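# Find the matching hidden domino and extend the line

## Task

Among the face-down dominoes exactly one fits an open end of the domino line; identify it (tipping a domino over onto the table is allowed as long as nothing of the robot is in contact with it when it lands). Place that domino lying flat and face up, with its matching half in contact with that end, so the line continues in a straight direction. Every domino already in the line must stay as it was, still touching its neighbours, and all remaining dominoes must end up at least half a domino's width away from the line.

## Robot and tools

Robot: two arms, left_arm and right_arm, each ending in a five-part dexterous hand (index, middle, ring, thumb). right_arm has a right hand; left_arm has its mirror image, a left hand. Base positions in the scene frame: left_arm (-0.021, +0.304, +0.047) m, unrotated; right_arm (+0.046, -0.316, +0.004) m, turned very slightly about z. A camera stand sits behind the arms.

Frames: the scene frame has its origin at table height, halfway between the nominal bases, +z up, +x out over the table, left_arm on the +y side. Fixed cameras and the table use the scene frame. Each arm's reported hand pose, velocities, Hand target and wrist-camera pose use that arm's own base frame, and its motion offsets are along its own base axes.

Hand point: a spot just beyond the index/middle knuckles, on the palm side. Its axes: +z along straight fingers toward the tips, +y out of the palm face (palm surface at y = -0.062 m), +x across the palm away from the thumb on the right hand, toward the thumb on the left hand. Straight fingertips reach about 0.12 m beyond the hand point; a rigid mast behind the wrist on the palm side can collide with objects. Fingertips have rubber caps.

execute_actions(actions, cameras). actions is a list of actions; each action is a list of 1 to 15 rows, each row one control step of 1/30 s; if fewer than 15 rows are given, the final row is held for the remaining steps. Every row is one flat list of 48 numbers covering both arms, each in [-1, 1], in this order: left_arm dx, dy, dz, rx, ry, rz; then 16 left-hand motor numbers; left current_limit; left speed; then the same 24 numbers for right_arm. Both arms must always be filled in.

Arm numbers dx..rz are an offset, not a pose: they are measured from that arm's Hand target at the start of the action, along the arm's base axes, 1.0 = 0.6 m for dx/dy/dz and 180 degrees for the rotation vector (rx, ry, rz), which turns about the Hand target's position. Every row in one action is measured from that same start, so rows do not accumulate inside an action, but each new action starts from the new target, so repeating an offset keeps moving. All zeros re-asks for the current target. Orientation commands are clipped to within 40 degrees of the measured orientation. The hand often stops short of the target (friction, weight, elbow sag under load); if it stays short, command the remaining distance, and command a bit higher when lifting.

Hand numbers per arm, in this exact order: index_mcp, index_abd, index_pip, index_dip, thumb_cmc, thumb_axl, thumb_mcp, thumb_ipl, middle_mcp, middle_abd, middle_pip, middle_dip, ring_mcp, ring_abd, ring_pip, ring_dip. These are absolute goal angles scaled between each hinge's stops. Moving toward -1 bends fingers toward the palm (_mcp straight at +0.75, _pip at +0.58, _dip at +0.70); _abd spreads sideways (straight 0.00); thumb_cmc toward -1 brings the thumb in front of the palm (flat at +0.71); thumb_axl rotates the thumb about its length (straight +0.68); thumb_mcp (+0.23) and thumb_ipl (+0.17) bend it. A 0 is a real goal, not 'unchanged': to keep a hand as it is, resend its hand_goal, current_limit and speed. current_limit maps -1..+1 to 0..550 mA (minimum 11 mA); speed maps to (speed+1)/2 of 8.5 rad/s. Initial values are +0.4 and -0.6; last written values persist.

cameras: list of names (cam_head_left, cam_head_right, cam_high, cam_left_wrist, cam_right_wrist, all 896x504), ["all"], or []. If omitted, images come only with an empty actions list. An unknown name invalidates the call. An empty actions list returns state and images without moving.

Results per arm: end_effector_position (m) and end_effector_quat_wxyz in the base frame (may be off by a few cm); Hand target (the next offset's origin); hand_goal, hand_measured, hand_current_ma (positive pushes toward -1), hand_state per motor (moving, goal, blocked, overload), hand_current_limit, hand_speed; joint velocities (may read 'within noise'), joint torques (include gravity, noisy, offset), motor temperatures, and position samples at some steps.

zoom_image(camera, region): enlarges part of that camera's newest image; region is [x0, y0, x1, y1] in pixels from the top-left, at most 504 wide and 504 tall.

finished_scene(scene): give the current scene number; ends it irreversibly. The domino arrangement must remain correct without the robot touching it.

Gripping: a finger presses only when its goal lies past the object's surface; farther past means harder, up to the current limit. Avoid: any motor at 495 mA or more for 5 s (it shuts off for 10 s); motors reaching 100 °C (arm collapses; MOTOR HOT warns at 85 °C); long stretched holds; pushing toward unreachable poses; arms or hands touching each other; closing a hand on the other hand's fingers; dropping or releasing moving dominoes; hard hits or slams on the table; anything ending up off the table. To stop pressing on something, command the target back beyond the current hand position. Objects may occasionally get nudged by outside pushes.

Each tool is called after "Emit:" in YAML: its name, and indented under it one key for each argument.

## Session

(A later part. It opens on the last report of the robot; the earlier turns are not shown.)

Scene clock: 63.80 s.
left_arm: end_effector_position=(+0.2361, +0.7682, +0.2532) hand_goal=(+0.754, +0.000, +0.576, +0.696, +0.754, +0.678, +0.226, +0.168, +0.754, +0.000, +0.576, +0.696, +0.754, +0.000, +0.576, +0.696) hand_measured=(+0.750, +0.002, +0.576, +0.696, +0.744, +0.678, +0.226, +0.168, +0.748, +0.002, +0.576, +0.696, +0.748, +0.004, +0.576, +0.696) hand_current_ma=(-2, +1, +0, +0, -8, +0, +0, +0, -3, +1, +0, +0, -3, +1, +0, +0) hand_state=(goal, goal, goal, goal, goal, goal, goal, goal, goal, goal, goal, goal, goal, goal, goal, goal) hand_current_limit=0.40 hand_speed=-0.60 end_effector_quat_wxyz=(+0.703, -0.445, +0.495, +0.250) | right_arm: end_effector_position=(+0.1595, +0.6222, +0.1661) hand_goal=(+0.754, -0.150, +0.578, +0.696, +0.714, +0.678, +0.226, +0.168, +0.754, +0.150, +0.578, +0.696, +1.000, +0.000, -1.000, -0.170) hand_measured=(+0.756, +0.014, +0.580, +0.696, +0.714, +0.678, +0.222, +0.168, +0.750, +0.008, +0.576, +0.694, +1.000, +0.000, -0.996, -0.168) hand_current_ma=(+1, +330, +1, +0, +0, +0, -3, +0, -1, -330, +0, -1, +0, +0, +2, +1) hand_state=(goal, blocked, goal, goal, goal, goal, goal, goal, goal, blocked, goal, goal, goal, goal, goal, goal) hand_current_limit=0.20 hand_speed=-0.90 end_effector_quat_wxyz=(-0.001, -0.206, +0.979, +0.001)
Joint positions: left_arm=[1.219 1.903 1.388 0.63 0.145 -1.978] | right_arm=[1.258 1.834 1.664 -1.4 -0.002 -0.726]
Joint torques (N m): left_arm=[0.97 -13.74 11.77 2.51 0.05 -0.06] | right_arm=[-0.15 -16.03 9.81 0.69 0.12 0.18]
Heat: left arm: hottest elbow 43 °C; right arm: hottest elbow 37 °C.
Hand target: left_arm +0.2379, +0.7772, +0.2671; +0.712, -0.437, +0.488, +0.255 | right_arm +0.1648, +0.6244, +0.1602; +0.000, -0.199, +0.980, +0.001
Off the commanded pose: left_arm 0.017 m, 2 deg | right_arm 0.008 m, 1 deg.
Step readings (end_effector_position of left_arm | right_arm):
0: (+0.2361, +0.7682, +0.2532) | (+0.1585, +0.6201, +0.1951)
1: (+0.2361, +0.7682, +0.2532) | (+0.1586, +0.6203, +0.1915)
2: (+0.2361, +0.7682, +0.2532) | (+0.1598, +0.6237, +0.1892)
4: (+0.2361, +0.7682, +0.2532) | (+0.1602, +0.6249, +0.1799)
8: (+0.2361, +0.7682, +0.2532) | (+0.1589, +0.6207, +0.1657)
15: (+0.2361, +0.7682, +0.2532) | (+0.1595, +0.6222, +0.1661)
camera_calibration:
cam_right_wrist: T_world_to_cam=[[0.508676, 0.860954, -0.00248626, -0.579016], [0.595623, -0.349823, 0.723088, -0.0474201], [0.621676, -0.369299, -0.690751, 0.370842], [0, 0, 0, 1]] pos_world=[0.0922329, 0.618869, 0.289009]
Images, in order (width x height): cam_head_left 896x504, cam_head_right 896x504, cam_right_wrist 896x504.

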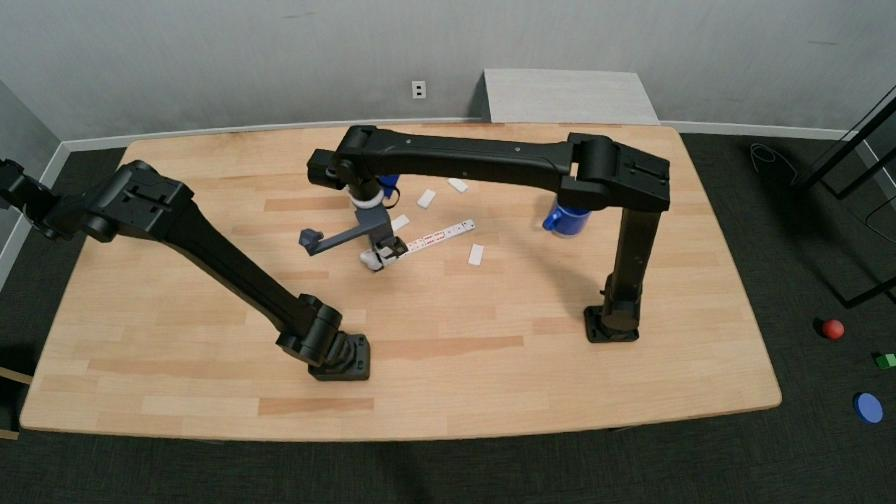

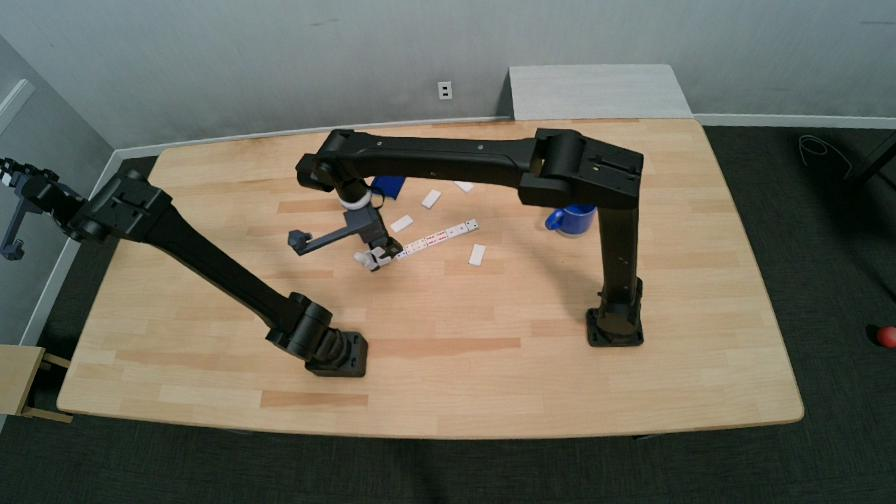

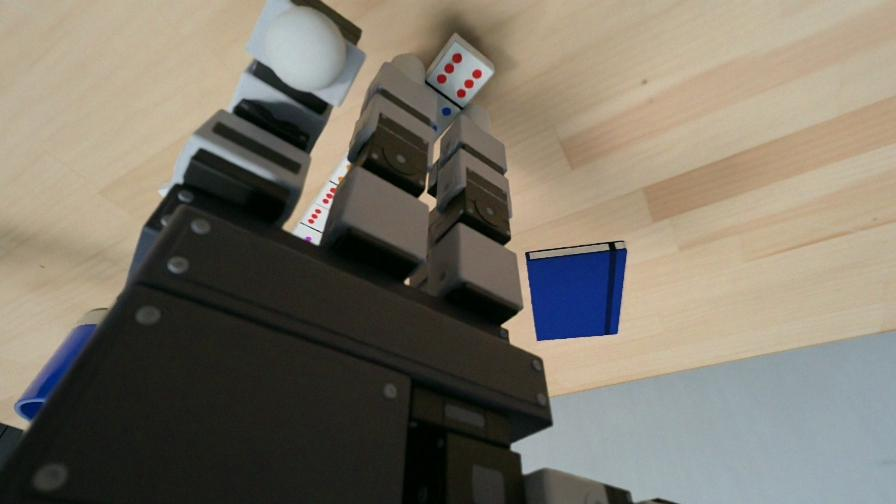

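Emit:
execute_actions:
  actions:
    - [[0,0,0,0,0,0,0.754,0,0.576,0.696,0.754,0.678,0.226,0.168,0.754,0,0.576,0.696,0.754,0,0.576,0.696,0.4,-0.6,-0.0,-0.0,-0.05,0,0,0,0.753,-0.15,0.577,0.696,0.714,0.678,0.226,0.168,0.753,0.15,0.577,0.696,1,0,-1,-0.17,0.2,-0.9]]
  cameras: ["cam_right_wrist","cam_head_left","cam_head_right","cam_high"]

Emit:
zoom_image:
  camera: "cam_right_wrist"
  region: [280, 130, 380, 260]

Emit:
zoom_image:
  camera: "cam_right_wrist"
  region: [410, 20, 510, 140]

Emit:
zoom_image:
  camera: "cam_high"
  region: [450, 180, 550, 240]

Scene clock: 65.87 s.
left_arm: end_effector_position=(+0.2361, +0.7682, +0.2532) hand_goal=(+0.754, +0.000, +0.576, +0.696, +0.754, +0.678, +0.226, +0.168, +0.754, +0.000, +0.576, +0.696, +0.754, +0.000, +0.576, +0.696) hand_measured=(+0.750, +0.002, +0.576, +0.696, +0.744, +0.678, +0.226, +0.168, +0.748, +0.002, +0.576, +0.696, +0.748, +0.004, +0.576, +0.696) hand_current_ma=(-2, +1, +0, +0, -8, +0, +0, +0, -3, +1, +0, +0, -3, +1, +0, +0) hand_state=(goal, goal, goal, goal, goal, goal, goal, goal, goal, goal, goal, goal, goal, goal, goal, goal) hand_current_limit=0.40 hand_speed=-0.60 end_effector_quat_wxyz=(+0.703, -0.445, +0.495, +0.250) | right_arm: end_effector_position=(+0.1598, +0.6231, +0.1430) hand_goal=(+0.754, -0.150, +0.578, +0.696, +0.714, +0.678, +0.226, +0.168, +0.754, +0.150, +0.578, +0.696, +1.000, +0.000, -1.000, -0.170) hand_measured=(+0.756, +0.014, +0.580, +0.696, +0.714, +0.678, +0.222, +0.168, +0.752, +0.008, +0.576, +0.694, +1.000, +0.000, -0.996, -0.168) hand_current_ma=(+1, +330, +1, +0, +0, +0, -3, +0, -1, -330, +0, -1, +0, +0, +2, +1) hand_state=(goal, blocked, goal, goal, goal, goal, goal, goal, goal, blocked, goal, goal, goal, goal, goal, goal) hand_current_limit=0.20 hand_speed=-0.90 end_effector_quat_wxyz=(+0.002, -0.205, +0.979, +0.006)
Joint positions: left_arm=[1.219 1.903 1.388 0.63 0.145 -1.978] | right_arm=[1.258 1.842 1.611 -1.328 -0.002 -0.726]
Joint torques (N m): left_arm=[0.97 -13.8 11.75 2.56 0.06 -0.05] | right_arm=[0.03 -15.27 9.42 0.79 0.11 0.19]
Heat: left arm: hottest elbow 43 °C; right arm: hottest shoulder 37 °C.
Hand target: left_arm +0.2379, +0.7772, +0.2671; +0.712, -0.437, +0.488, +0.255 | right_arm +0.1648, +0.6243, +0.1301; +0.000, -0.199, +0.980, +0.000
Off the commanded pose: left_arm 0.017 m, 2 deg | right_arm 0.014 m, 1 deg.
Step readings (end_effector_position of left_arm | right_arm):
0: (+0.2361, +0.7682, +0.2532) | (+0.1595, +0.6222, +0.1661)
1: (+0.2361, +0.7682, +0.2532) | (+0.1595, +0.6222, +0.1638)
2: (+0.2361, +0.7682, +0.2532) | (+0.1602, +0.6244, +0.1614)
4: (+0.2361, +0.7682, +0.2532) | (+0.1608, +0.6261, +0.1557)
8: (+0.2361, +0.7682, +0.2532) | (+0.1595, +0.6222, +0.1433)
15: (+0.2361, +0.7682, +0.2532) | (+0.1598, +0.6231, +0.1430)
camera_calibration:
cam_right_wrist: T_world_to_cam=[[0.50895, 0.860753, 0.00866233, -0.581625], [0.592958, -0.357866, 0.721341, -0.0248612], [0.623996, -0.36199, -0.692526, 0.350367], [0, 0, 0, 1]] pos_world=[0.0921323, 0.618567, 0.26561]
Images, in order (width x height): cam_head_left 896x504, cam_head_right 896x504, cam_high 896x504, cam_right_wrist 896x504.

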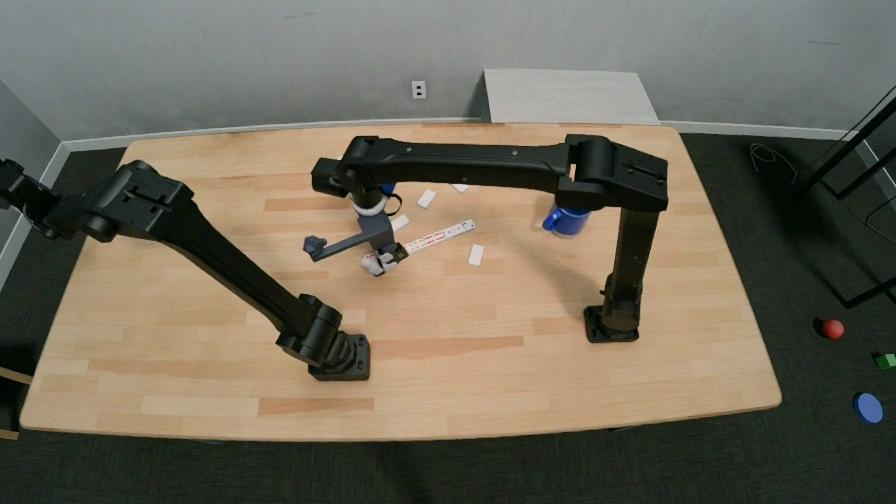

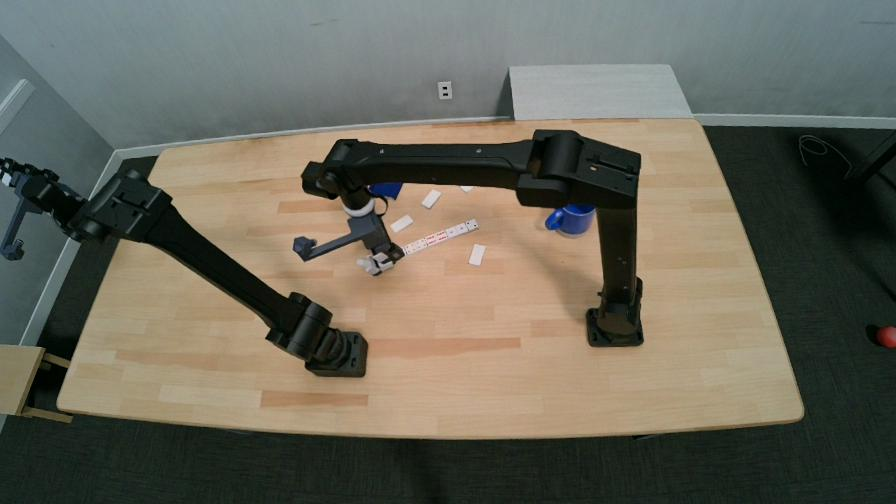

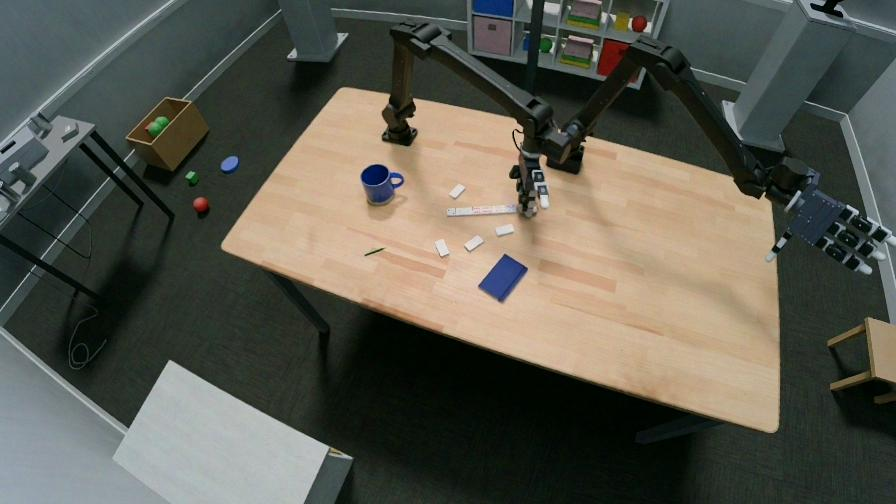

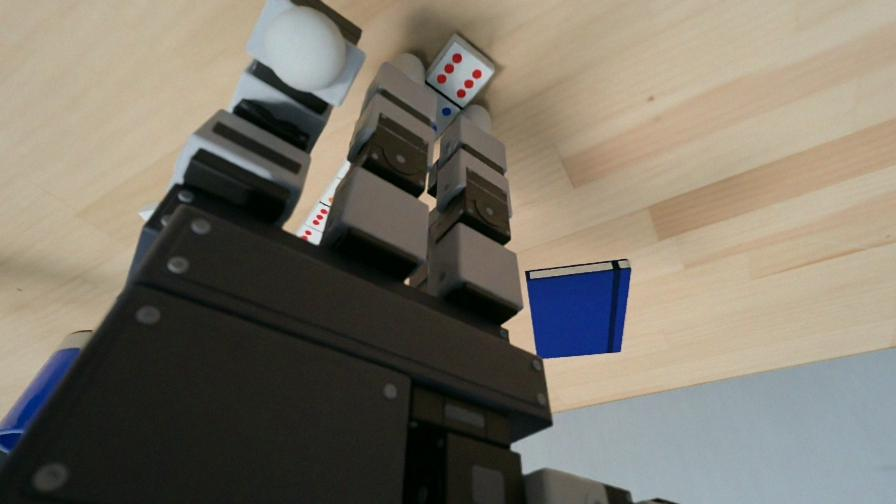

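Scaled by 3.877 from the camera's 896x504 image, which has a finer 1280x720 frame.

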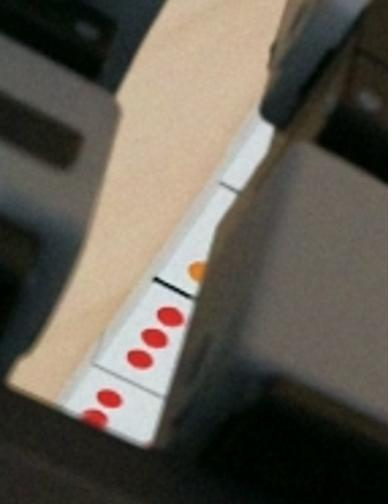

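Scaled by 4.200 from the camera's 896x504 image, which has a finer 1280x720 frame.

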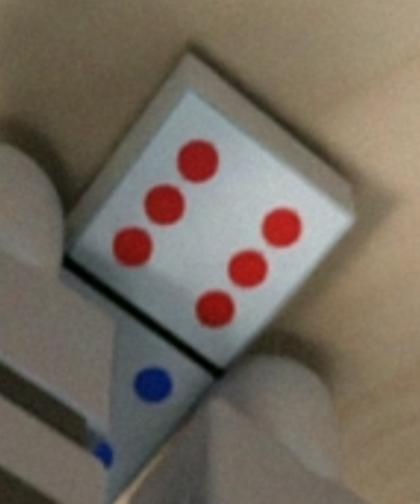

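Scaled by 5.040 from the camera's 896x504 image, which has a finer 1280x720 frame.

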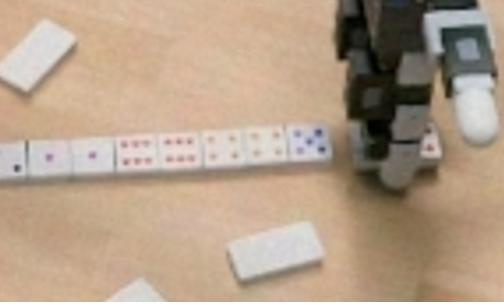

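Emit:
zoom_image:
  camera: "cam_high"
  region: [490, 190, 550, 230]

Emit:
zoom_image:
  camera: "cam_head_right"
  region: [350, 230, 430, 290]

Scaled by 8.400 from the camera's 896x504 image, which has a finer 1280x720 frame.

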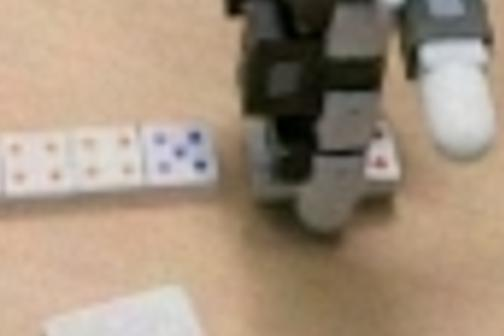

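Scaled by 6.300 from the camera's 896x504 image, which has a finer 1280x720 frame.

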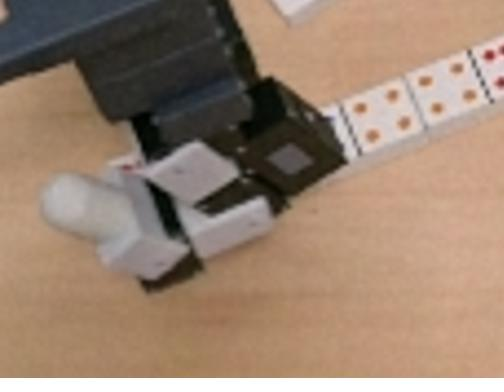

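Emit:
execute_actions:
  actions:
    - [[0,0,0,0,0,0,0.754,0,0.576,0.696,0.754,0.678,0.226,0.168,0.754,0,0.576,0.696,0.754,0,0.576,0.696,0.4,-0.6,-0.003,-0.018,0.004,0,0,0,0.753,-0.15,0.577,0.696,0.714,0.678,0.226,0.168,0.753,0.15,0.577,0.696,1,0,-1,-0.17,0.2,-0.9]]
  cameras: ["cam_right_wrist","cam_high"]

Emit:
zoom_image:
  camera: "cam_high"
  region: [490, 190, 550, 230]

Emit:
zoom_image:
  camera: "cam_right_wrist"
  region: [280, 130, 380, 260]

Scene clock: 68.07 s.
left_arm: end_effector_position=(+0.2361, +0.7682, +0.2532) hand_goal=(+0.754, +0.000, +0.576, +0.696, +0.754, +0.678, +0.226, +0.168, +0.754, +0.000, +0.576, +0.696, +0.754, +0.000, +0.576, +0.696) hand_measured=(+0.750, +0.002, +0.576, +0.696, +0.744, +0.678, +0.226, +0.168, +0.748, +0.002, +0.576, +0.696, +0.748, +0.004, +0.576, +0.696) hand_current_ma=(-2, +1, +0, +0, -8, +0, +0, +0, -3, +1, +0, +0, -3, +1, +0, +0) hand_state=(goal, goal, goal, goal, goal, goal, goal, goal, goal, goal, goal, goal, goal, goal, goal, goal) hand_current_limit=0.40 hand_speed=-0.60 end_effector_quat_wxyz=(+0.703, -0.445, +0.495, +0.250) | right_arm: end_effector_position=(+0.1580, +0.6168, +0.1340) hand_goal=(+0.754, -0.150, +0.578, +0.696, +0.714, +0.678, +0.226, +0.168, +0.754, +0.150, +0.578, +0.696, +1.000, +0.000, -1.000, -0.170) hand_measured=(+0.752, +0.014, +0.578, +0.694, +0.714, +0.678, +0.222, +0.168, +0.750, +0.008, +0.576, +0.694, +1.000, +0.000, -0.996, -0.168) hand_current_ma=(+0, +330, +0, +0, +0, +0, -4, +0, -2, -330, -1, -1, +0, +0, +2, +1) hand_state=(goal, blocked, goal, goal, goal, goal, goal, goal, goal, blocked, goal, goal, goal, goal, goal, goal) hand_current_limit=0.20 hand_speed=-0.90 end_effector_quat_wxyz=(-0.001, -0.205, +0.979, -0.001)
Joint positions: left_arm=[1.219 1.903 1.388 0.63 0.145 -1.978] | right_arm=[1.258 1.839 1.586 -1.32 -0.001 -0.726]
Joint torques (N m): left_arm=[0.97 -13.98 11.75 2.55 0.06 -0.06] | right_arm=[-0.32 -17.32 8.49 0.64 0.06 0.17]
Heat: left arm: hottest elbow 43 °C; right arm: hottest shoulder 37 °C.
Hand target: left_arm +0.2379, +0.7772, +0.2671; +0.712, -0.437, +0.488, +0.255 | right_arm +0.1630, +0.6135, +0.1324; +0.000, -0.199, +0.980, +0.000
Off the commanded pose: left_arm 0.017 m, 2 deg | right_arm 0.006 m, 1 deg.
Step readings (end_effector_position of left_arm | right_arm):
0: (+0.2361, +0.7682, +0.2532) | (+0.1598, +0.6231, +0.1430)
1: (+0.2361, +0.7682, +0.2532) | (+0.1596, +0.6224, +0.1416)
2: (+0.2361, +0.7682, +0.2532) | (+0.1594, +0.6220, +0.1403)
4: (+0.2361, +0.7682, +0.2532) | (+0.1584, +0.6187, +0.1359)
8: (+0.2361, +0.7682, +0.2532) | (+0.1580, +0.6172, +0.1346)
15: (+0.2361, +0.7682, +0.2532) | (+0.1580, +0.6168, +0.1340)
camera_calibration:
cam_right_wrist: T_world_to_cam=[[0.50898, 0.860764, -0.00486668, -0.573328], [0.595315, -0.347922, 0.724259, -0.0264332], [0.621723, -0.371531, -0.689511, 0.348734], [0, 0, 0, 1]] pos_world=[0.0907327, 0.613869, 0.25681]
Images, in order (width x height): cam_high 896x504, cam_right_wrist 896x504.

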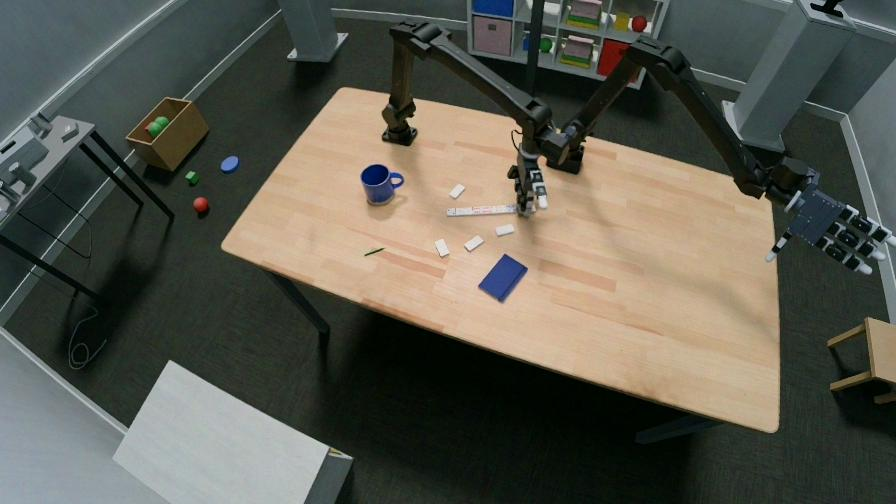

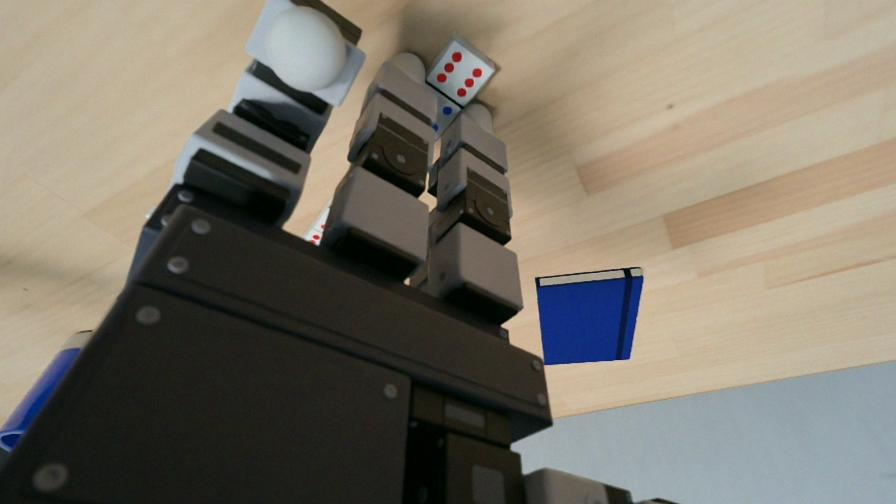

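Scaled by 8.400 from the camera's 896x504 image, which has a finer 1280x720 frame.

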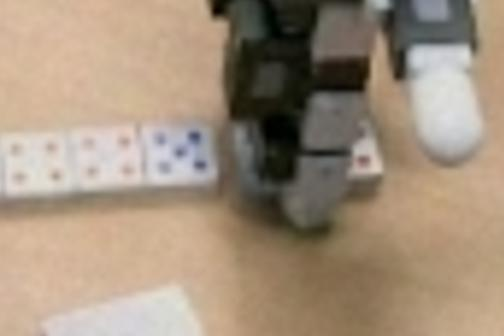

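Scaled by 3.877 from the camera's 896x504 image, which has a finer 1280x720 frame.

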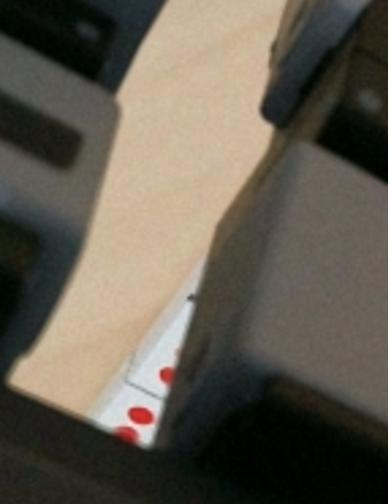

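Emit:
execute_actions:
  actions:
    - [[0,0,0,0,0,0,0.754,0,0.576,0.696,0.754,0.678,0.226,0.168,0.754,0,0.576,0.696,0.754,0,0.576,0.696,0.4,-0.6,0.0,-0.009,-0.007,0,0,0,0.753,-0.15,0.577,0.696,0.714,0.678,0.226,0.168,0.753,0.15,0.577,0.696,1,0,-1,-0.17,0.2,-0.9]]
  cameras: ["cam_right_wrist","cam_high"]

Emit:
zoom_image:
  camera: "cam_high"
  region: [490, 190, 550, 230]

Scene clock: 69.07 s.
left_arm: end_effector_position=(+0.2361, +0.7682, +0.2532) hand_goal=(+0.754, +0.000, +0.576, +0.696, +0.754, +0.678, +0.226, +0.168, +0.754, +0.000, +0.576, +0.696, +0.754, +0.000, +0.576, +0.696) hand_measured=(+0.750, +0.002, +0.576, +0.696, +0.744, +0.678, +0.226, +0.168, +0.748, +0.002, +0.576, +0.696, +0.748, +0.004, +0.576, +0.696) hand_current_ma=(-2, +1, +0, +0, -8, +0, +0, +0, -3, +1, +0, +0, -3, +1, +0, +0) hand_state=(goal, goal, goal, goal, goal, goal, goal, goal, goal, goal, goal, goal, goal, goal, goal, goal) hand_current_limit=0.40 hand_speed=-0.60 end_effector_quat_wxyz=(+0.703, -0.445, +0.495, +0.250) | right_arm: end_effector_position=(+0.1578, +0.6145, +0.1332) hand_goal=(+0.754, -0.150, +0.578, +0.696, +0.714, +0.678, +0.226, +0.168, +0.754, +0.150, +0.578, +0.696, +1.000, +0.000, -1.000, -0.170) hand_measured=(+0.752, +0.014, +0.578, +0.694, +0.714, +0.678, +0.222, +0.168, +0.750, +0.008, +0.576, +0.694, +1.000, +0.000, -0.996, -0.168) hand_current_ma=(-1, +330, +0, +0, +0, +0, -4, +0, -3, -330, -1, -1, +0, +0, +2, +1) hand_state=(goal, blocked, goal, goal, goal, goal, goal, goal, goal, blocked, goal, goal, goal, goal, goal, goal) hand_current_limit=0.20 hand_speed=-0.90 end_effector_quat_wxyz=(+0.001, -0.205, +0.979, +0.003)
Joint positions: left_arm=[1.219 1.903 1.388 0.63 0.145 -1.978] | right_arm=[1.258 1.829 1.567 -1.303 -0.001 -0.726]
Joint torques (N m): left_arm=[0.91 -13.92 11.73 2.51 0.06 -0.05] | right_arm=[-0.32 -16.91 7.82 0.57 0.06 0.12]
Heat: left arm: hottest elbow 43 °C; right arm: hottest shoulder 37 °C.
Hand target: left_arm +0.2379, +0.7772, +0.2671; +0.712, -0.437, +0.488, +0.255 | right_arm +0.1629, +0.6082, +0.1284; +0.000, -0.199, +0.980, +0.001
Off the commanded pose: left_arm 0.017 m, 2 deg | right_arm 0.010 m, 1 deg.
Step readings (end_effector_position of left_arm | right_arm):
0: (+0.2361, +0.7682, +0.2532) | (+0.1580, +0.6168, +0.1340)
1: (+0.2361, +0.7682, +0.2532) | (+0.1578, +0.6162, +0.1329)
2: (+0.2361, +0.7682, +0.2532) | (+0.1579, +0.6159, +0.1325)
4: (+0.2361, +0.7682, +0.2532) | (+0.1579, +0.6147, +0.1330)
8: (+0.2361, +0.7682, +0.2532) | (+0.1578, +0.6145, +0.1332)
15: (+0.2361, +0.7682, +0.2532) | (+0.1578, +0.6145, +0.1332)
camera_calibration:
cam_right_wrist: T_world_to_cam=[[0.509657, 0.86037, 0.00373986, -0.572344], [0.592806, -0.354304, 0.723221, -0.0222092], [0.623563, -0.366378, -0.690606, 0.344204], [0, 0, 0, 1]] pos_world=[0.090232, 0.610667, 0.255912]
Images, in order (width x height): cam_high 896x504, cam_right_wrist 896x504.

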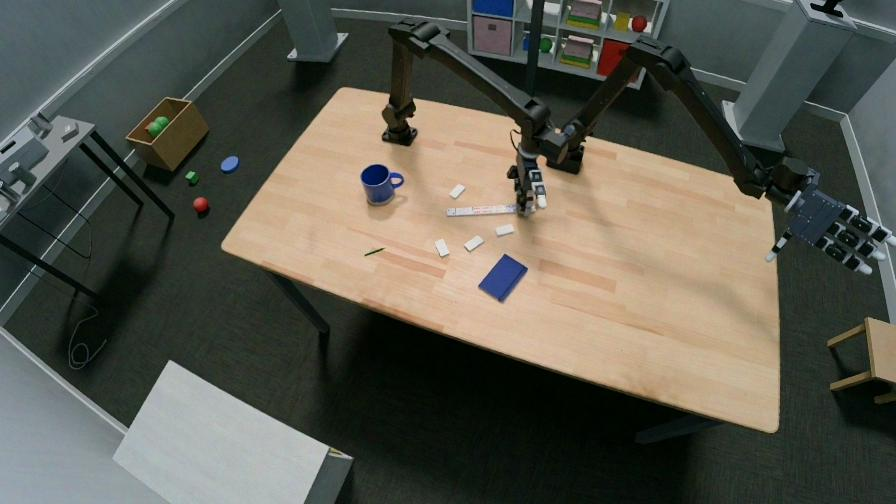

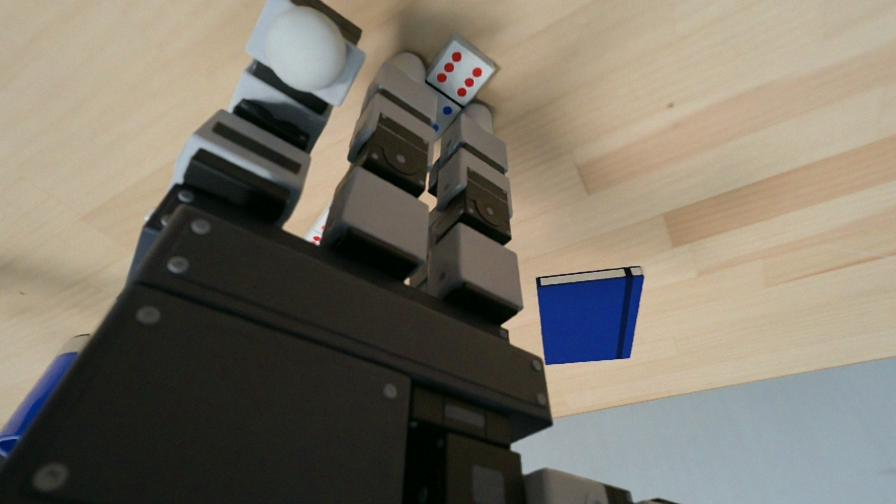

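Scaled by 8.400 from the camera's 896x504 image, which has a finer 1280x720 frame.

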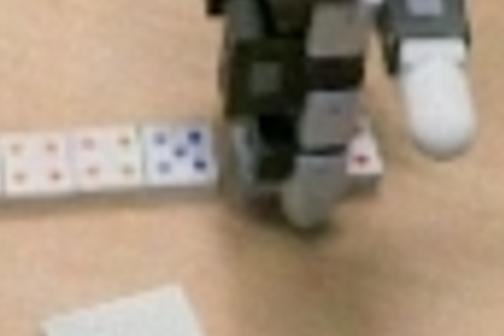

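Emit:
execute_actions:
  actions:
    - [[0,0,0,0,0,0,0.754,0,0.576,0.696,0.754,0.678,0.226,0.168,0.754,0,0.576,0.696,0.754,0,0.576,0.696,0.4,-0.6,0.0,0,0,0,0,0,0.753,0.1,0.577,0.696,0.714,0.678,0.226,0.168,0.753,-0.1,0.577,0.696,1,0,-1,-0.17,0.2,-0.9]]
    - [[0,0,0,0,0,0,0.754,0,0.576,0.696,0.754,0.678,0.226,0.168,0.754,0,0.576,0.696,0.754,0,0.576,0.696,0.4,-0.6,0.0,0,0,0,0,0,0.753,0.1,0.577,0.696,0.714,0.678,0.226,0.168,0.753,-0.1,0.577,0.696,1,0,-1,-0.17,0.2,-0.9]]
    - [[0,0,0,0,0,0,0.754,0,0.576,0.696,0.754,0.678,0.226,0.168,0.754,0,0.576,0.696,0.754,0,0.576,0.696,0.4,-0.6,0.02,0.0,0.13,0,0,0,0.753,0.1,0.577,0.696,0.714,0.678,0.226,0.168,0.753,-0.1,0.577,0.696,1,0,-1,-0.17,0.2,-0.9]]
  cameras: ["cam_right_wrist","cam_high"]

Emit:
zoom_image:
  camera: "cam_high"
  region: [490, 190, 550, 230]

Emit:
zoom_image:
  camera: "cam_right_wrist"
  region: [400, 0, 500, 140]

Scene clock: 71.27 s.
left_arm: end_effector_position=(+0.2361, +0.7682, +0.2532) hand_goal=(+0.754, +0.000, +0.576, +0.696, +0.754, +0.678, +0.226, +0.168, +0.754, +0.000, +0.576, +0.696, +0.754, +0.000, +0.576, +0.696) hand_measured=(+0.750, +0.002, +0.576, +0.696, +0.744, +0.678, +0.226, +0.168, +0.748, +0.002, +0.576, +0.696, +0.748, +0.004, +0.576, +0.696) hand_current_ma=(-2, +1, +0, +0, -8, +0, +0, +0, -3, +1, +0, +0, -3, +1, +0, +0) hand_state=(goal, goal, goal, goal, goal, goal, goal, goal, goal, goal, goal, goal, goal, goal, goal, goal) hand_current_limit=0.40 hand_speed=-0.60 end_effector_quat_wxyz=(+0.703, -0.445, +0.495, +0.250) | right_arm: end_effector_position=(+0.1697, +0.5986, +0.1855) hand_goal=(+0.754, +0.100, +0.578, +0.696, +0.714, +0.678, +0.226, +0.168, +0.754, -0.100, +0.578, +0.696, +1.000, +0.000, -1.000, -0.170) hand_measured=(+0.752, +0.096, +0.578, +0.696, +0.714, +0.678, +0.222, +0.168, +0.752, -0.096, +0.576, +0.694, +0.998, +0.000, -0.996, -0.168) hand_current_ma=(-1, -1, +0, +0, +0, +0, -4, +0, -1, +1, -1, -1, +0, +0, +2, +1) hand_state=(goal, goal, goal, goal, goal, goal, goal, goal, goal, goal, goal, goal, goal, goal, goal, goal) hand_current_limit=0.20 hand_speed=-0.90 end_effector_quat_wxyz=(-0.010, -0.196, +0.980, -0.015)
Joint positions: left_arm=[1.219 1.903 1.388 0.63 0.145 -1.978] | right_arm=[1.23 1.796 1.668 -1.478 -0.001 -0.735]
Joint torques (N m): left_arm=[0.97 -13.86 11.75 2.54 0.05 -0.05] | right_arm=[0.21 -16.5 13.83 -0.4 0.07 0.04]
Heat: left arm: hottest elbow 44 °C; right arm: hottest shoulder 37 °C.
Hand target: left_arm +0.2379, +0.7772, +0.2671; +0.712, -0.437, +0.488, +0.255 | right_arm +0.1749, +0.6081, +0.2063; +0.000, -0.199, +0.980, +0.000
Off the commanded pose: left_arm 0.017 m, 2 deg | right_arm 0.023 m, 2 deg.
Step readings (end_effector_position of left_arm | right_arm):
0: (+0.2361, +0.7682, +0.2532) | (+0.1578, +0.6145, +0.1332)
1: (+0.2361, +0.7682, +0.2532) | (+0.1578, +0.6145, +0.1332)
2: (+0.2361, +0.7682, +0.2532) | (+0.1578, +0.6145, +0.1332)
4: (+0.2361, +0.7682, +0.2532) | (+0.1578, +0.6145, +0.1332)
8: (+0.2361, +0.7682, +0.2532) | (+0.1578, +0.6145, +0.1332)
15: (+0.2361, +0.7682, +0.2532) | (+0.1577, +0.6145, +0.1333)
16: (+0.2361, +0.7682, +0.2532) | (+0.1577, +0.6145, +0.1335)
17: (+0.2361, +0.7682, +0.2532) | (+0.1577, +0.6146, +0.1335)
19: (+0.2361, +0.7682, +0.2532) | (+0.1575, +0.6146, +0.1336)
23: (+0.2361, +0.7682, +0.2532) | (+0.1575, +0.6146, +0.1336)
30: (+0.2361, +0.7682, +0.2532) | (+0.1575, +0.6146, +0.1336)
31: (+0.2361, +0.7682, +0.2532) | (+0.1573, +0.6119, +0.1367)
32: (+0.2361, +0.7682, +0.2532) | (+0.1562, +0.6067, +0.1400)
34: (+0.2361, +0.7682, +0.2532) | (+0.1567, +0.5965, +0.1484)
38: (+0.2361, +0.7682, +0.2532) | (+0.1641, +0.5964, +0.1736)
45: (+0.2361, +0.7682, +0.2532) | (+0.1699, +0.5989, +0.1857)
camera_calibration:
cam_right_wrist: T_world_to_cam=[[0.525122, 0.850239, -0.0366174, -0.553972], [0.596673, -0.337153, 0.728223, -0.0845791], [0.606818, -0.404255, -0.684361, 0.391458], [0, 0, 0, 1]] pos_world=[0.103825, 0.600741, 0.309206]
Images, in order (width x height): cam_high 896x504, cam_right_wrist 896x504.

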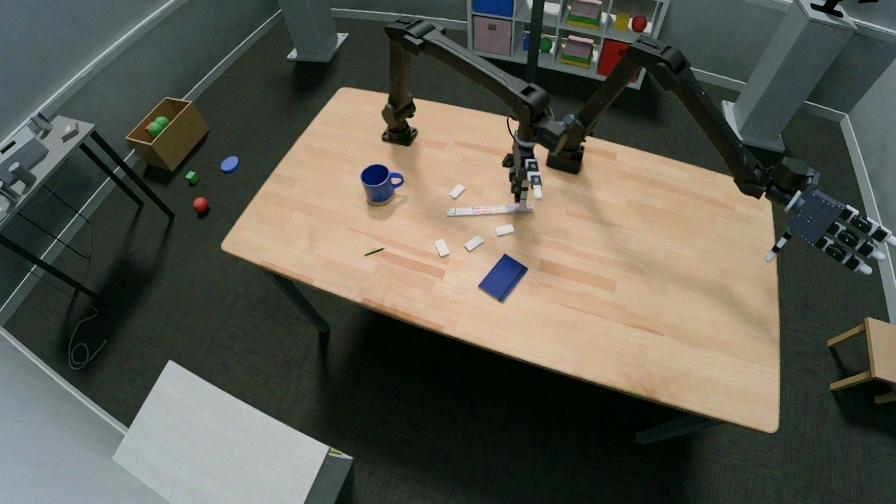

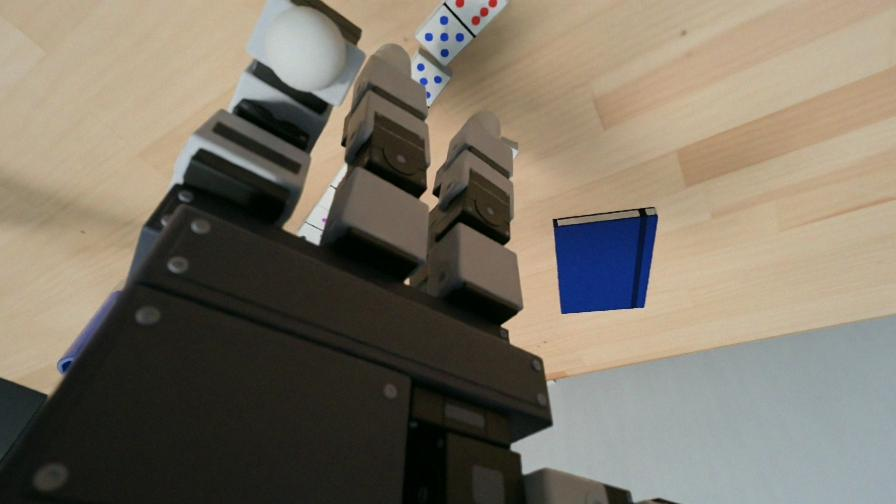

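Scaled by 8.400 from the camera's 896x504 image, which has a finer 1280x720 frame.

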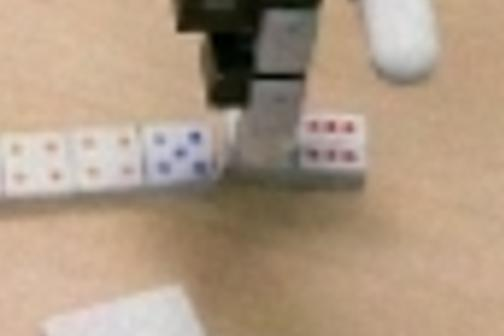

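Scaled by 3.600 from the camera's 896x504 image, which has a finer 1280x720 frame.

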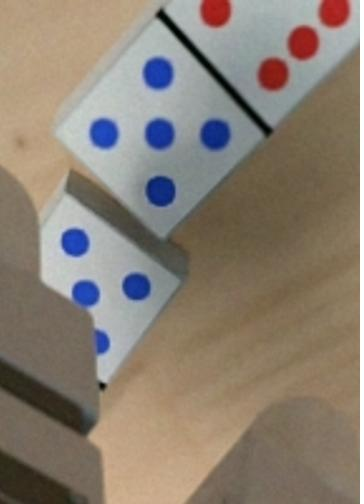

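Emit:
execute_actions:
  actions:
    - [[0,0,0,0,0,0,0.754,0,0.576,0.696,0.754,0.678,0.226,0.168,0.754,0,0.576,0.696,0.754,0,0.576,0.696,0.4,-0.6,-0.096,-0.16,0.05,0,0,0,0.753,0.1,0.577,0.696,0.714,0.678,0.226,0.168,0.753,-0.1,0.577,0.696,1,0,-1,-0.17,0.2,-0.9]]
  cameras: ["cam_right_wrist","cam_high"]

Emit:
zoom_image:
  camera: "cam_high"
  region: [490, 190, 550, 230]

Scene clock: 72.53 s.
left_arm: end_effector_position=(+0.2361, +0.7682, +0.2532) hand_goal=(+0.754, +0.000, +0.576, +0.696, +0.754, +0.678, +0.226, +0.168, +0.754, +0.000, +0.576, +0.696, +0.754, +0.000, +0.576, +0.696) hand_measured=(+0.750, +0.002, +0.576, +0.696, +0.744, +0.678, +0.226, +0.168, +0.748, +0.002, +0.576, +0.696, +0.748, +0.004, +0.576, +0.696) hand_current_ma=(-2, +1, +0, +0, -8, +0, +0, +0, -3, +1, +0, +0, -3, +1, +0, +0) hand_state=(goal, goal, goal, goal, goal, goal, goal, goal, goal, goal, goal, goal, goal, goal, goal, goal) hand_current_limit=0.40 hand_speed=-0.60 end_effector_quat_wxyz=(+0.703, -0.445, +0.495, +0.250) | right_arm: end_effector_position=(+0.1155, +0.5039, +0.2382) hand_goal=(+0.754, +0.100, +0.578, +0.696, +0.714, +0.678, +0.226, +0.168, +0.754, -0.100, +0.578, +0.696, +1.000, +0.000, -1.000, -0.170) hand_measured=(+0.754, +0.100, +0.576, +0.696, +0.714, +0.678, +0.222, +0.168, +0.754, -0.098, +0.576, +0.694, +0.998, +0.000, -0.996, -0.168) hand_current_ma=(+0, +0, +0, +0, +0, +0, -3, +0, +0, +1, -1, -1, +0, +0, +2, +1) hand_state=(goal, goal, goal, goal, goal, goal, goal, goal, goal, goal, goal, goal, goal, goal, goal, goal) hand_current_limit=0.20 hand_speed=-0.90 end_effector_quat_wxyz=(-0.001, -0.201, +0.979, +0.001)
Joint positions: left_arm=[1.219 1.903 1.388 0.63 0.145 -1.978] | right_arm=[1.273 1.48 1.406 -1.497 -0.002 -0.704]
Joint torques (N m): left_arm=[0.97 -13.86 11.77 2.54 0.06 -0.06] | right_arm=[0.73 -9.52 11.49 0.4 0.11 0.19]
Heat: left arm: hottest elbow 44 °C; right arm: hottest shoulder 37 °C.
Hand target: left_arm +0.2379, +0.7772, +0.2671; +0.712, -0.437, +0.488, +0.255 | right_arm +0.1173, +0.5121, +0.2363; +0.000, -0.199, +0.980, +0.000
Off the commanded pose: left_arm 0.017 m, 2 deg | right_arm 0.009 m, 0 deg.
Step readings (end_effector_position of left_arm | right_arm):
0: (+0.2361, +0.7682, +0.2532) | (+0.1697, +0.5986, +0.1855)
1: (+0.2361, +0.7682, +0.2532) | (+0.1657, +0.5911, +0.1819)
2: (+0.2361, +0.7682, +0.2532) | (+0.1592, +0.5829, +0.1817)
4: (+0.2361, +0.7682, +0.2532) | (+0.1411, +0.5399, +0.1786)
8: (+0.2361, +0.7682, +0.2532) | (+0.1208, +0.5061, +0.2159)
15: (+0.2361, +0.7682, +0.2532) | (+0.1148, +0.5023, +0.2458)
camera_calibration:
cam_right_wrist: T_world_to_cam=[[0.515859, 0.85667, -0.00222842, -0.4534], [0.592651, -0.354994, 0.723011, -0.111761], [0.618591, -0.374293, -0.690833, 0.40721], [0, 0, 0, 1]] pos_world=[0.0482292, 0.501156, 0.361108]
Images, in order (width x height): cam_high 896x504, cam_right_wrist 896x504.

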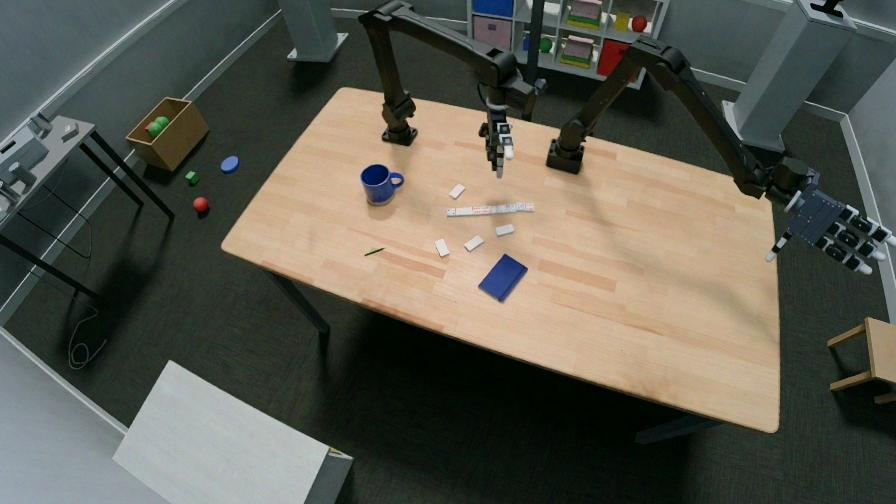

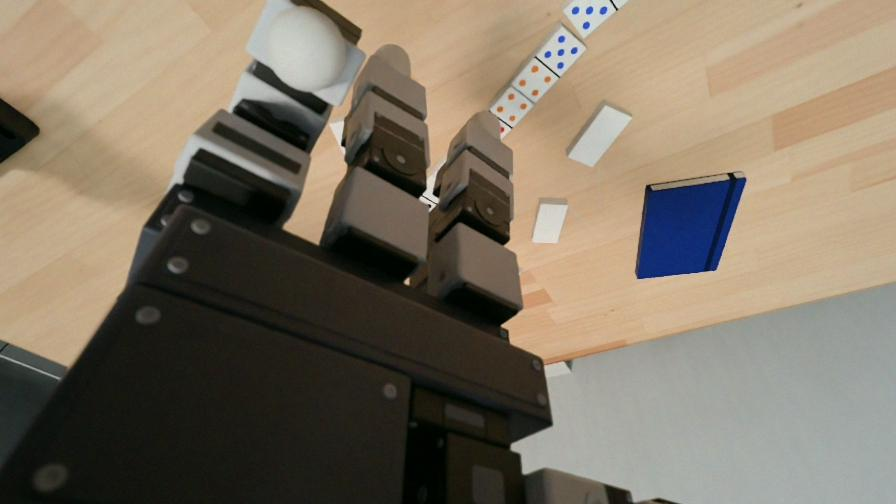

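Scaled by 8.400 from the camera's 896x504 image, which has a finer 1280x720 frame.

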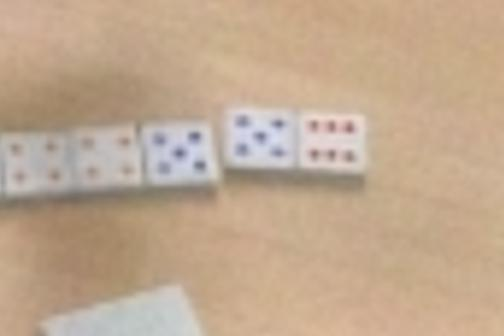

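Emit:
zoom_image:
  camera: "cam_right_wrist"
  region: [500, 0, 640, 110]

Emit:
zoom_image:
  camera: "cam_head_left"
  region: [370, 220, 450, 280]

Scaled by 3.600 from the camera's 896x504 image, which has a finer 1280x720 frame.

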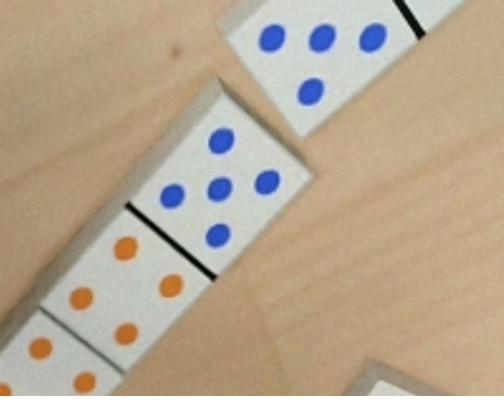

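This scene's latest camera images include none from cam_head_left. They are from: cam_high, cam_right_wrist. cam_head_left's image comes with the result of a call that names it in "cameras".

Emit:
execute_actions:
  actions:
    - [[0,0,0,0,0,0,0.754,0,0.576,0.696,0.754,0.678,0.226,0.168,0.754,0,0.576,0.696,0.754,0,0.576,0.696,0.4,-0.6,0.077,0.18,-0.06,0,0,0,0.753,0.15,0.577,0.696,0.714,0.678,0.226,0.168,0.753,-0.15,0.577,0.696,1,0,-1,-0.17,0.2,-0.8]]
    - [[0,0,0,0,0,0,0.754,0,0.576,0.696,0.754,0.678,0.226,0.168,0.754,0,0.576,0.696,0.754,0,0.576,0.696,0.4,-0.6,0,0,-0.06,0,0,0,0.753,0.15,0.577,0.696,0.714,0.678,0.226,0.168,0.753,-0.15,0.577,0.696,1,0,-1,-0.17,0.2,-0.8]]
  cameras: ["cam_right_wrist","cam_high"]

Emit:
zoom_image:
  camera: "cam_right_wrist"
  region: [400, 0, 520, 140]

Scene clock: 74.93 s.
left_arm: end_effector_position=(+0.2361, +0.7682, +0.2532) hand_goal=(+0.754, +0.000, +0.576, +0.696, +0.754, +0.678, +0.226, +0.168, +0.754, +0.000, +0.576, +0.696, +0.754, +0.000, +0.576, +0.696) hand_measured=(+0.750, +0.002, +0.576, +0.696, +0.744, +0.678, +0.226, +0.168, +0.748, +0.002, +0.576, +0.696, +0.748, +0.004, +0.576, +0.696) hand_current_ma=(-2, +1, +0, +0, -8, +0, +0, +0, -3, +1, +0, +0, -3, +1, +0, +0) hand_state=(goal, goal, goal, goal, goal, goal, goal, goal, goal, goal, goal, goal, goal, goal, goal, goal) hand_current_limit=0.40 hand_speed=-0.60 end_effector_quat_wxyz=(+0.703, -0.445, +0.495, +0.250) | right_arm: end_effector_position=(+0.1598, +0.6219, +0.1671) hand_goal=(+0.754, +0.150, +0.578, +0.696, +0.714, +0.678, +0.226, +0.168, +0.754, -0.150, +0.578, +0.696, +1.000, +0.000, -1.000, -0.170) hand_measured=(+0.752, +0.148, +0.578, +0.696, +0.714, +0.678, +0.222, +0.168, +0.752, -0.146, +0.576, +0.694, +0.998, +0.000, -0.996, -0.168) hand_current_ma=(+0, -1, +0, +0, +0, +0, -3, +0, +0, +1, +0, -1, +0, +0, +2, +1) hand_state=(goal, goal, goal, goal, goal, goal, goal, goal, goal, goal, goal, goal, goal, goal, goal, goal) hand_current_limit=0.20 hand_speed=-0.80 end_effector_quat_wxyz=(-0.002, -0.198, +0.980, -0.001)
Joint positions: left_arm=[1.219 1.903 1.388 0.63 0.145 -1.978] | right_arm=[1.26 1.834 1.666 -1.406 -0.002 -0.709]
Joint torques (N m): left_arm=[1.03 -13.86 11.79 2.58 0.06 -0.06] | right_arm=[-0.26 -16.79 8.9 0.64 0.1 0.02]
Heat: left arm: hottest elbow 44 °C; right arm: hottest shoulder 37 °C.
Hand target: left_arm +0.2379, +0.7772, +0.2671; +0.712, -0.437, +0.488, +0.255 | right_arm +0.1635, +0.6202, +0.1645; +0.000, -0.199, +0.980, +0.001
Off the commanded pose: left_arm 0.017 m, 2 deg | right_arm 0.005 m, 0 deg.
Step readings (end_effector_position of left_arm | right_arm):
0: (+0.2361, +0.7682, +0.2532) | (+0.1155, +0.5039, +0.2382)
1: (+0.2361, +0.7682, +0.2532) | (+0.1182, +0.5096, +0.2367)
2: (+0.2361, +0.7682, +0.2532) | (+0.1238, +0.5199, +0.2356)
4: (+0.2361, +0.7682, +0.2532) | (+0.1386, +0.5621, +0.2349)
8: (+0.2361, +0.7682, +0.2532) | (+0.1556, +0.6114, +0.1973)
15: (+0.2361, +0.7682, +0.2532) | (+0.1559, +0.6099, +0.1628)
16: (+0.2361, +0.7682, +0.2532) | (+0.1565, +0.6116, +0.1653)
17: (+0.2361, +0.7682, +0.2532) | (+0.1574, +0.6147, +0.1671)
19: (+0.2361, +0.7682, +0.2532) | (+0.1595, +0.6209, +0.1694)
23: (+0.2361, +0.7682, +0.2532) | (+0.1600, +0.6225, +0.1682)
30: (+0.2361, +0.7682, +0.2532) | (+0.1598, +0.6219, +0.1671)
camera_calibration:
cam_right_wrist: T_world_to_cam=[[0.522086, 0.852875, -0.00551063, -0.57558], [0.590758, -0.356956, 0.723593, -0.0433115], [0.615168, -0.381034, -0.690204, 0.379511], [0, 0, 0, 1]] pos_world=[0.092626, 0.620044, 0.290108]
Images, in order (width x height): cam_high 896x504, cam_right_wrist 896x504.

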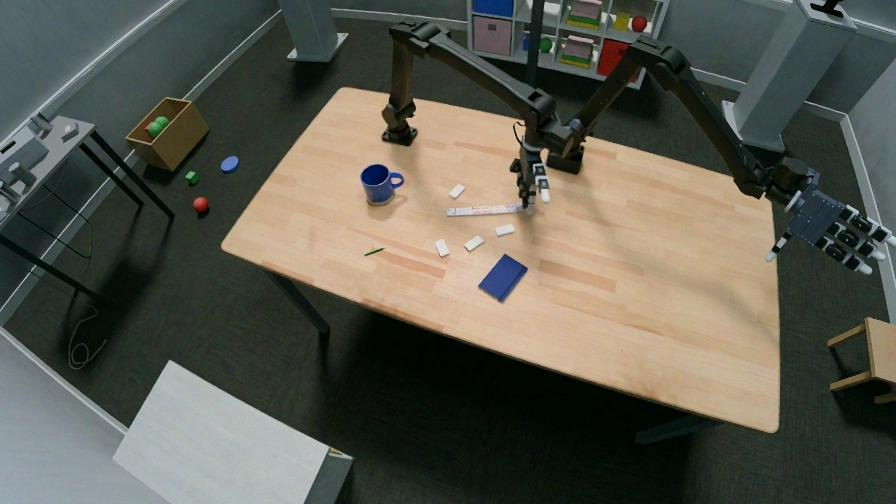

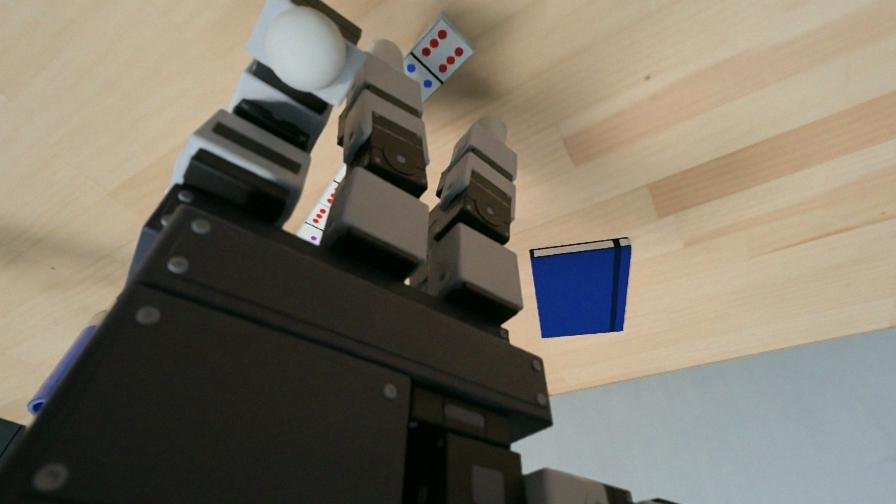

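Scaled by 3.600 from the camera's 896x504 image, which has a finer 1280x720 frame.

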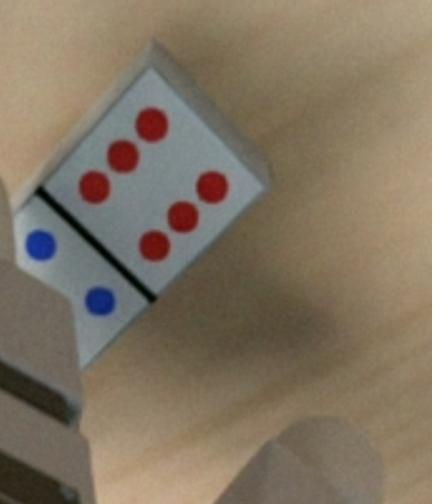

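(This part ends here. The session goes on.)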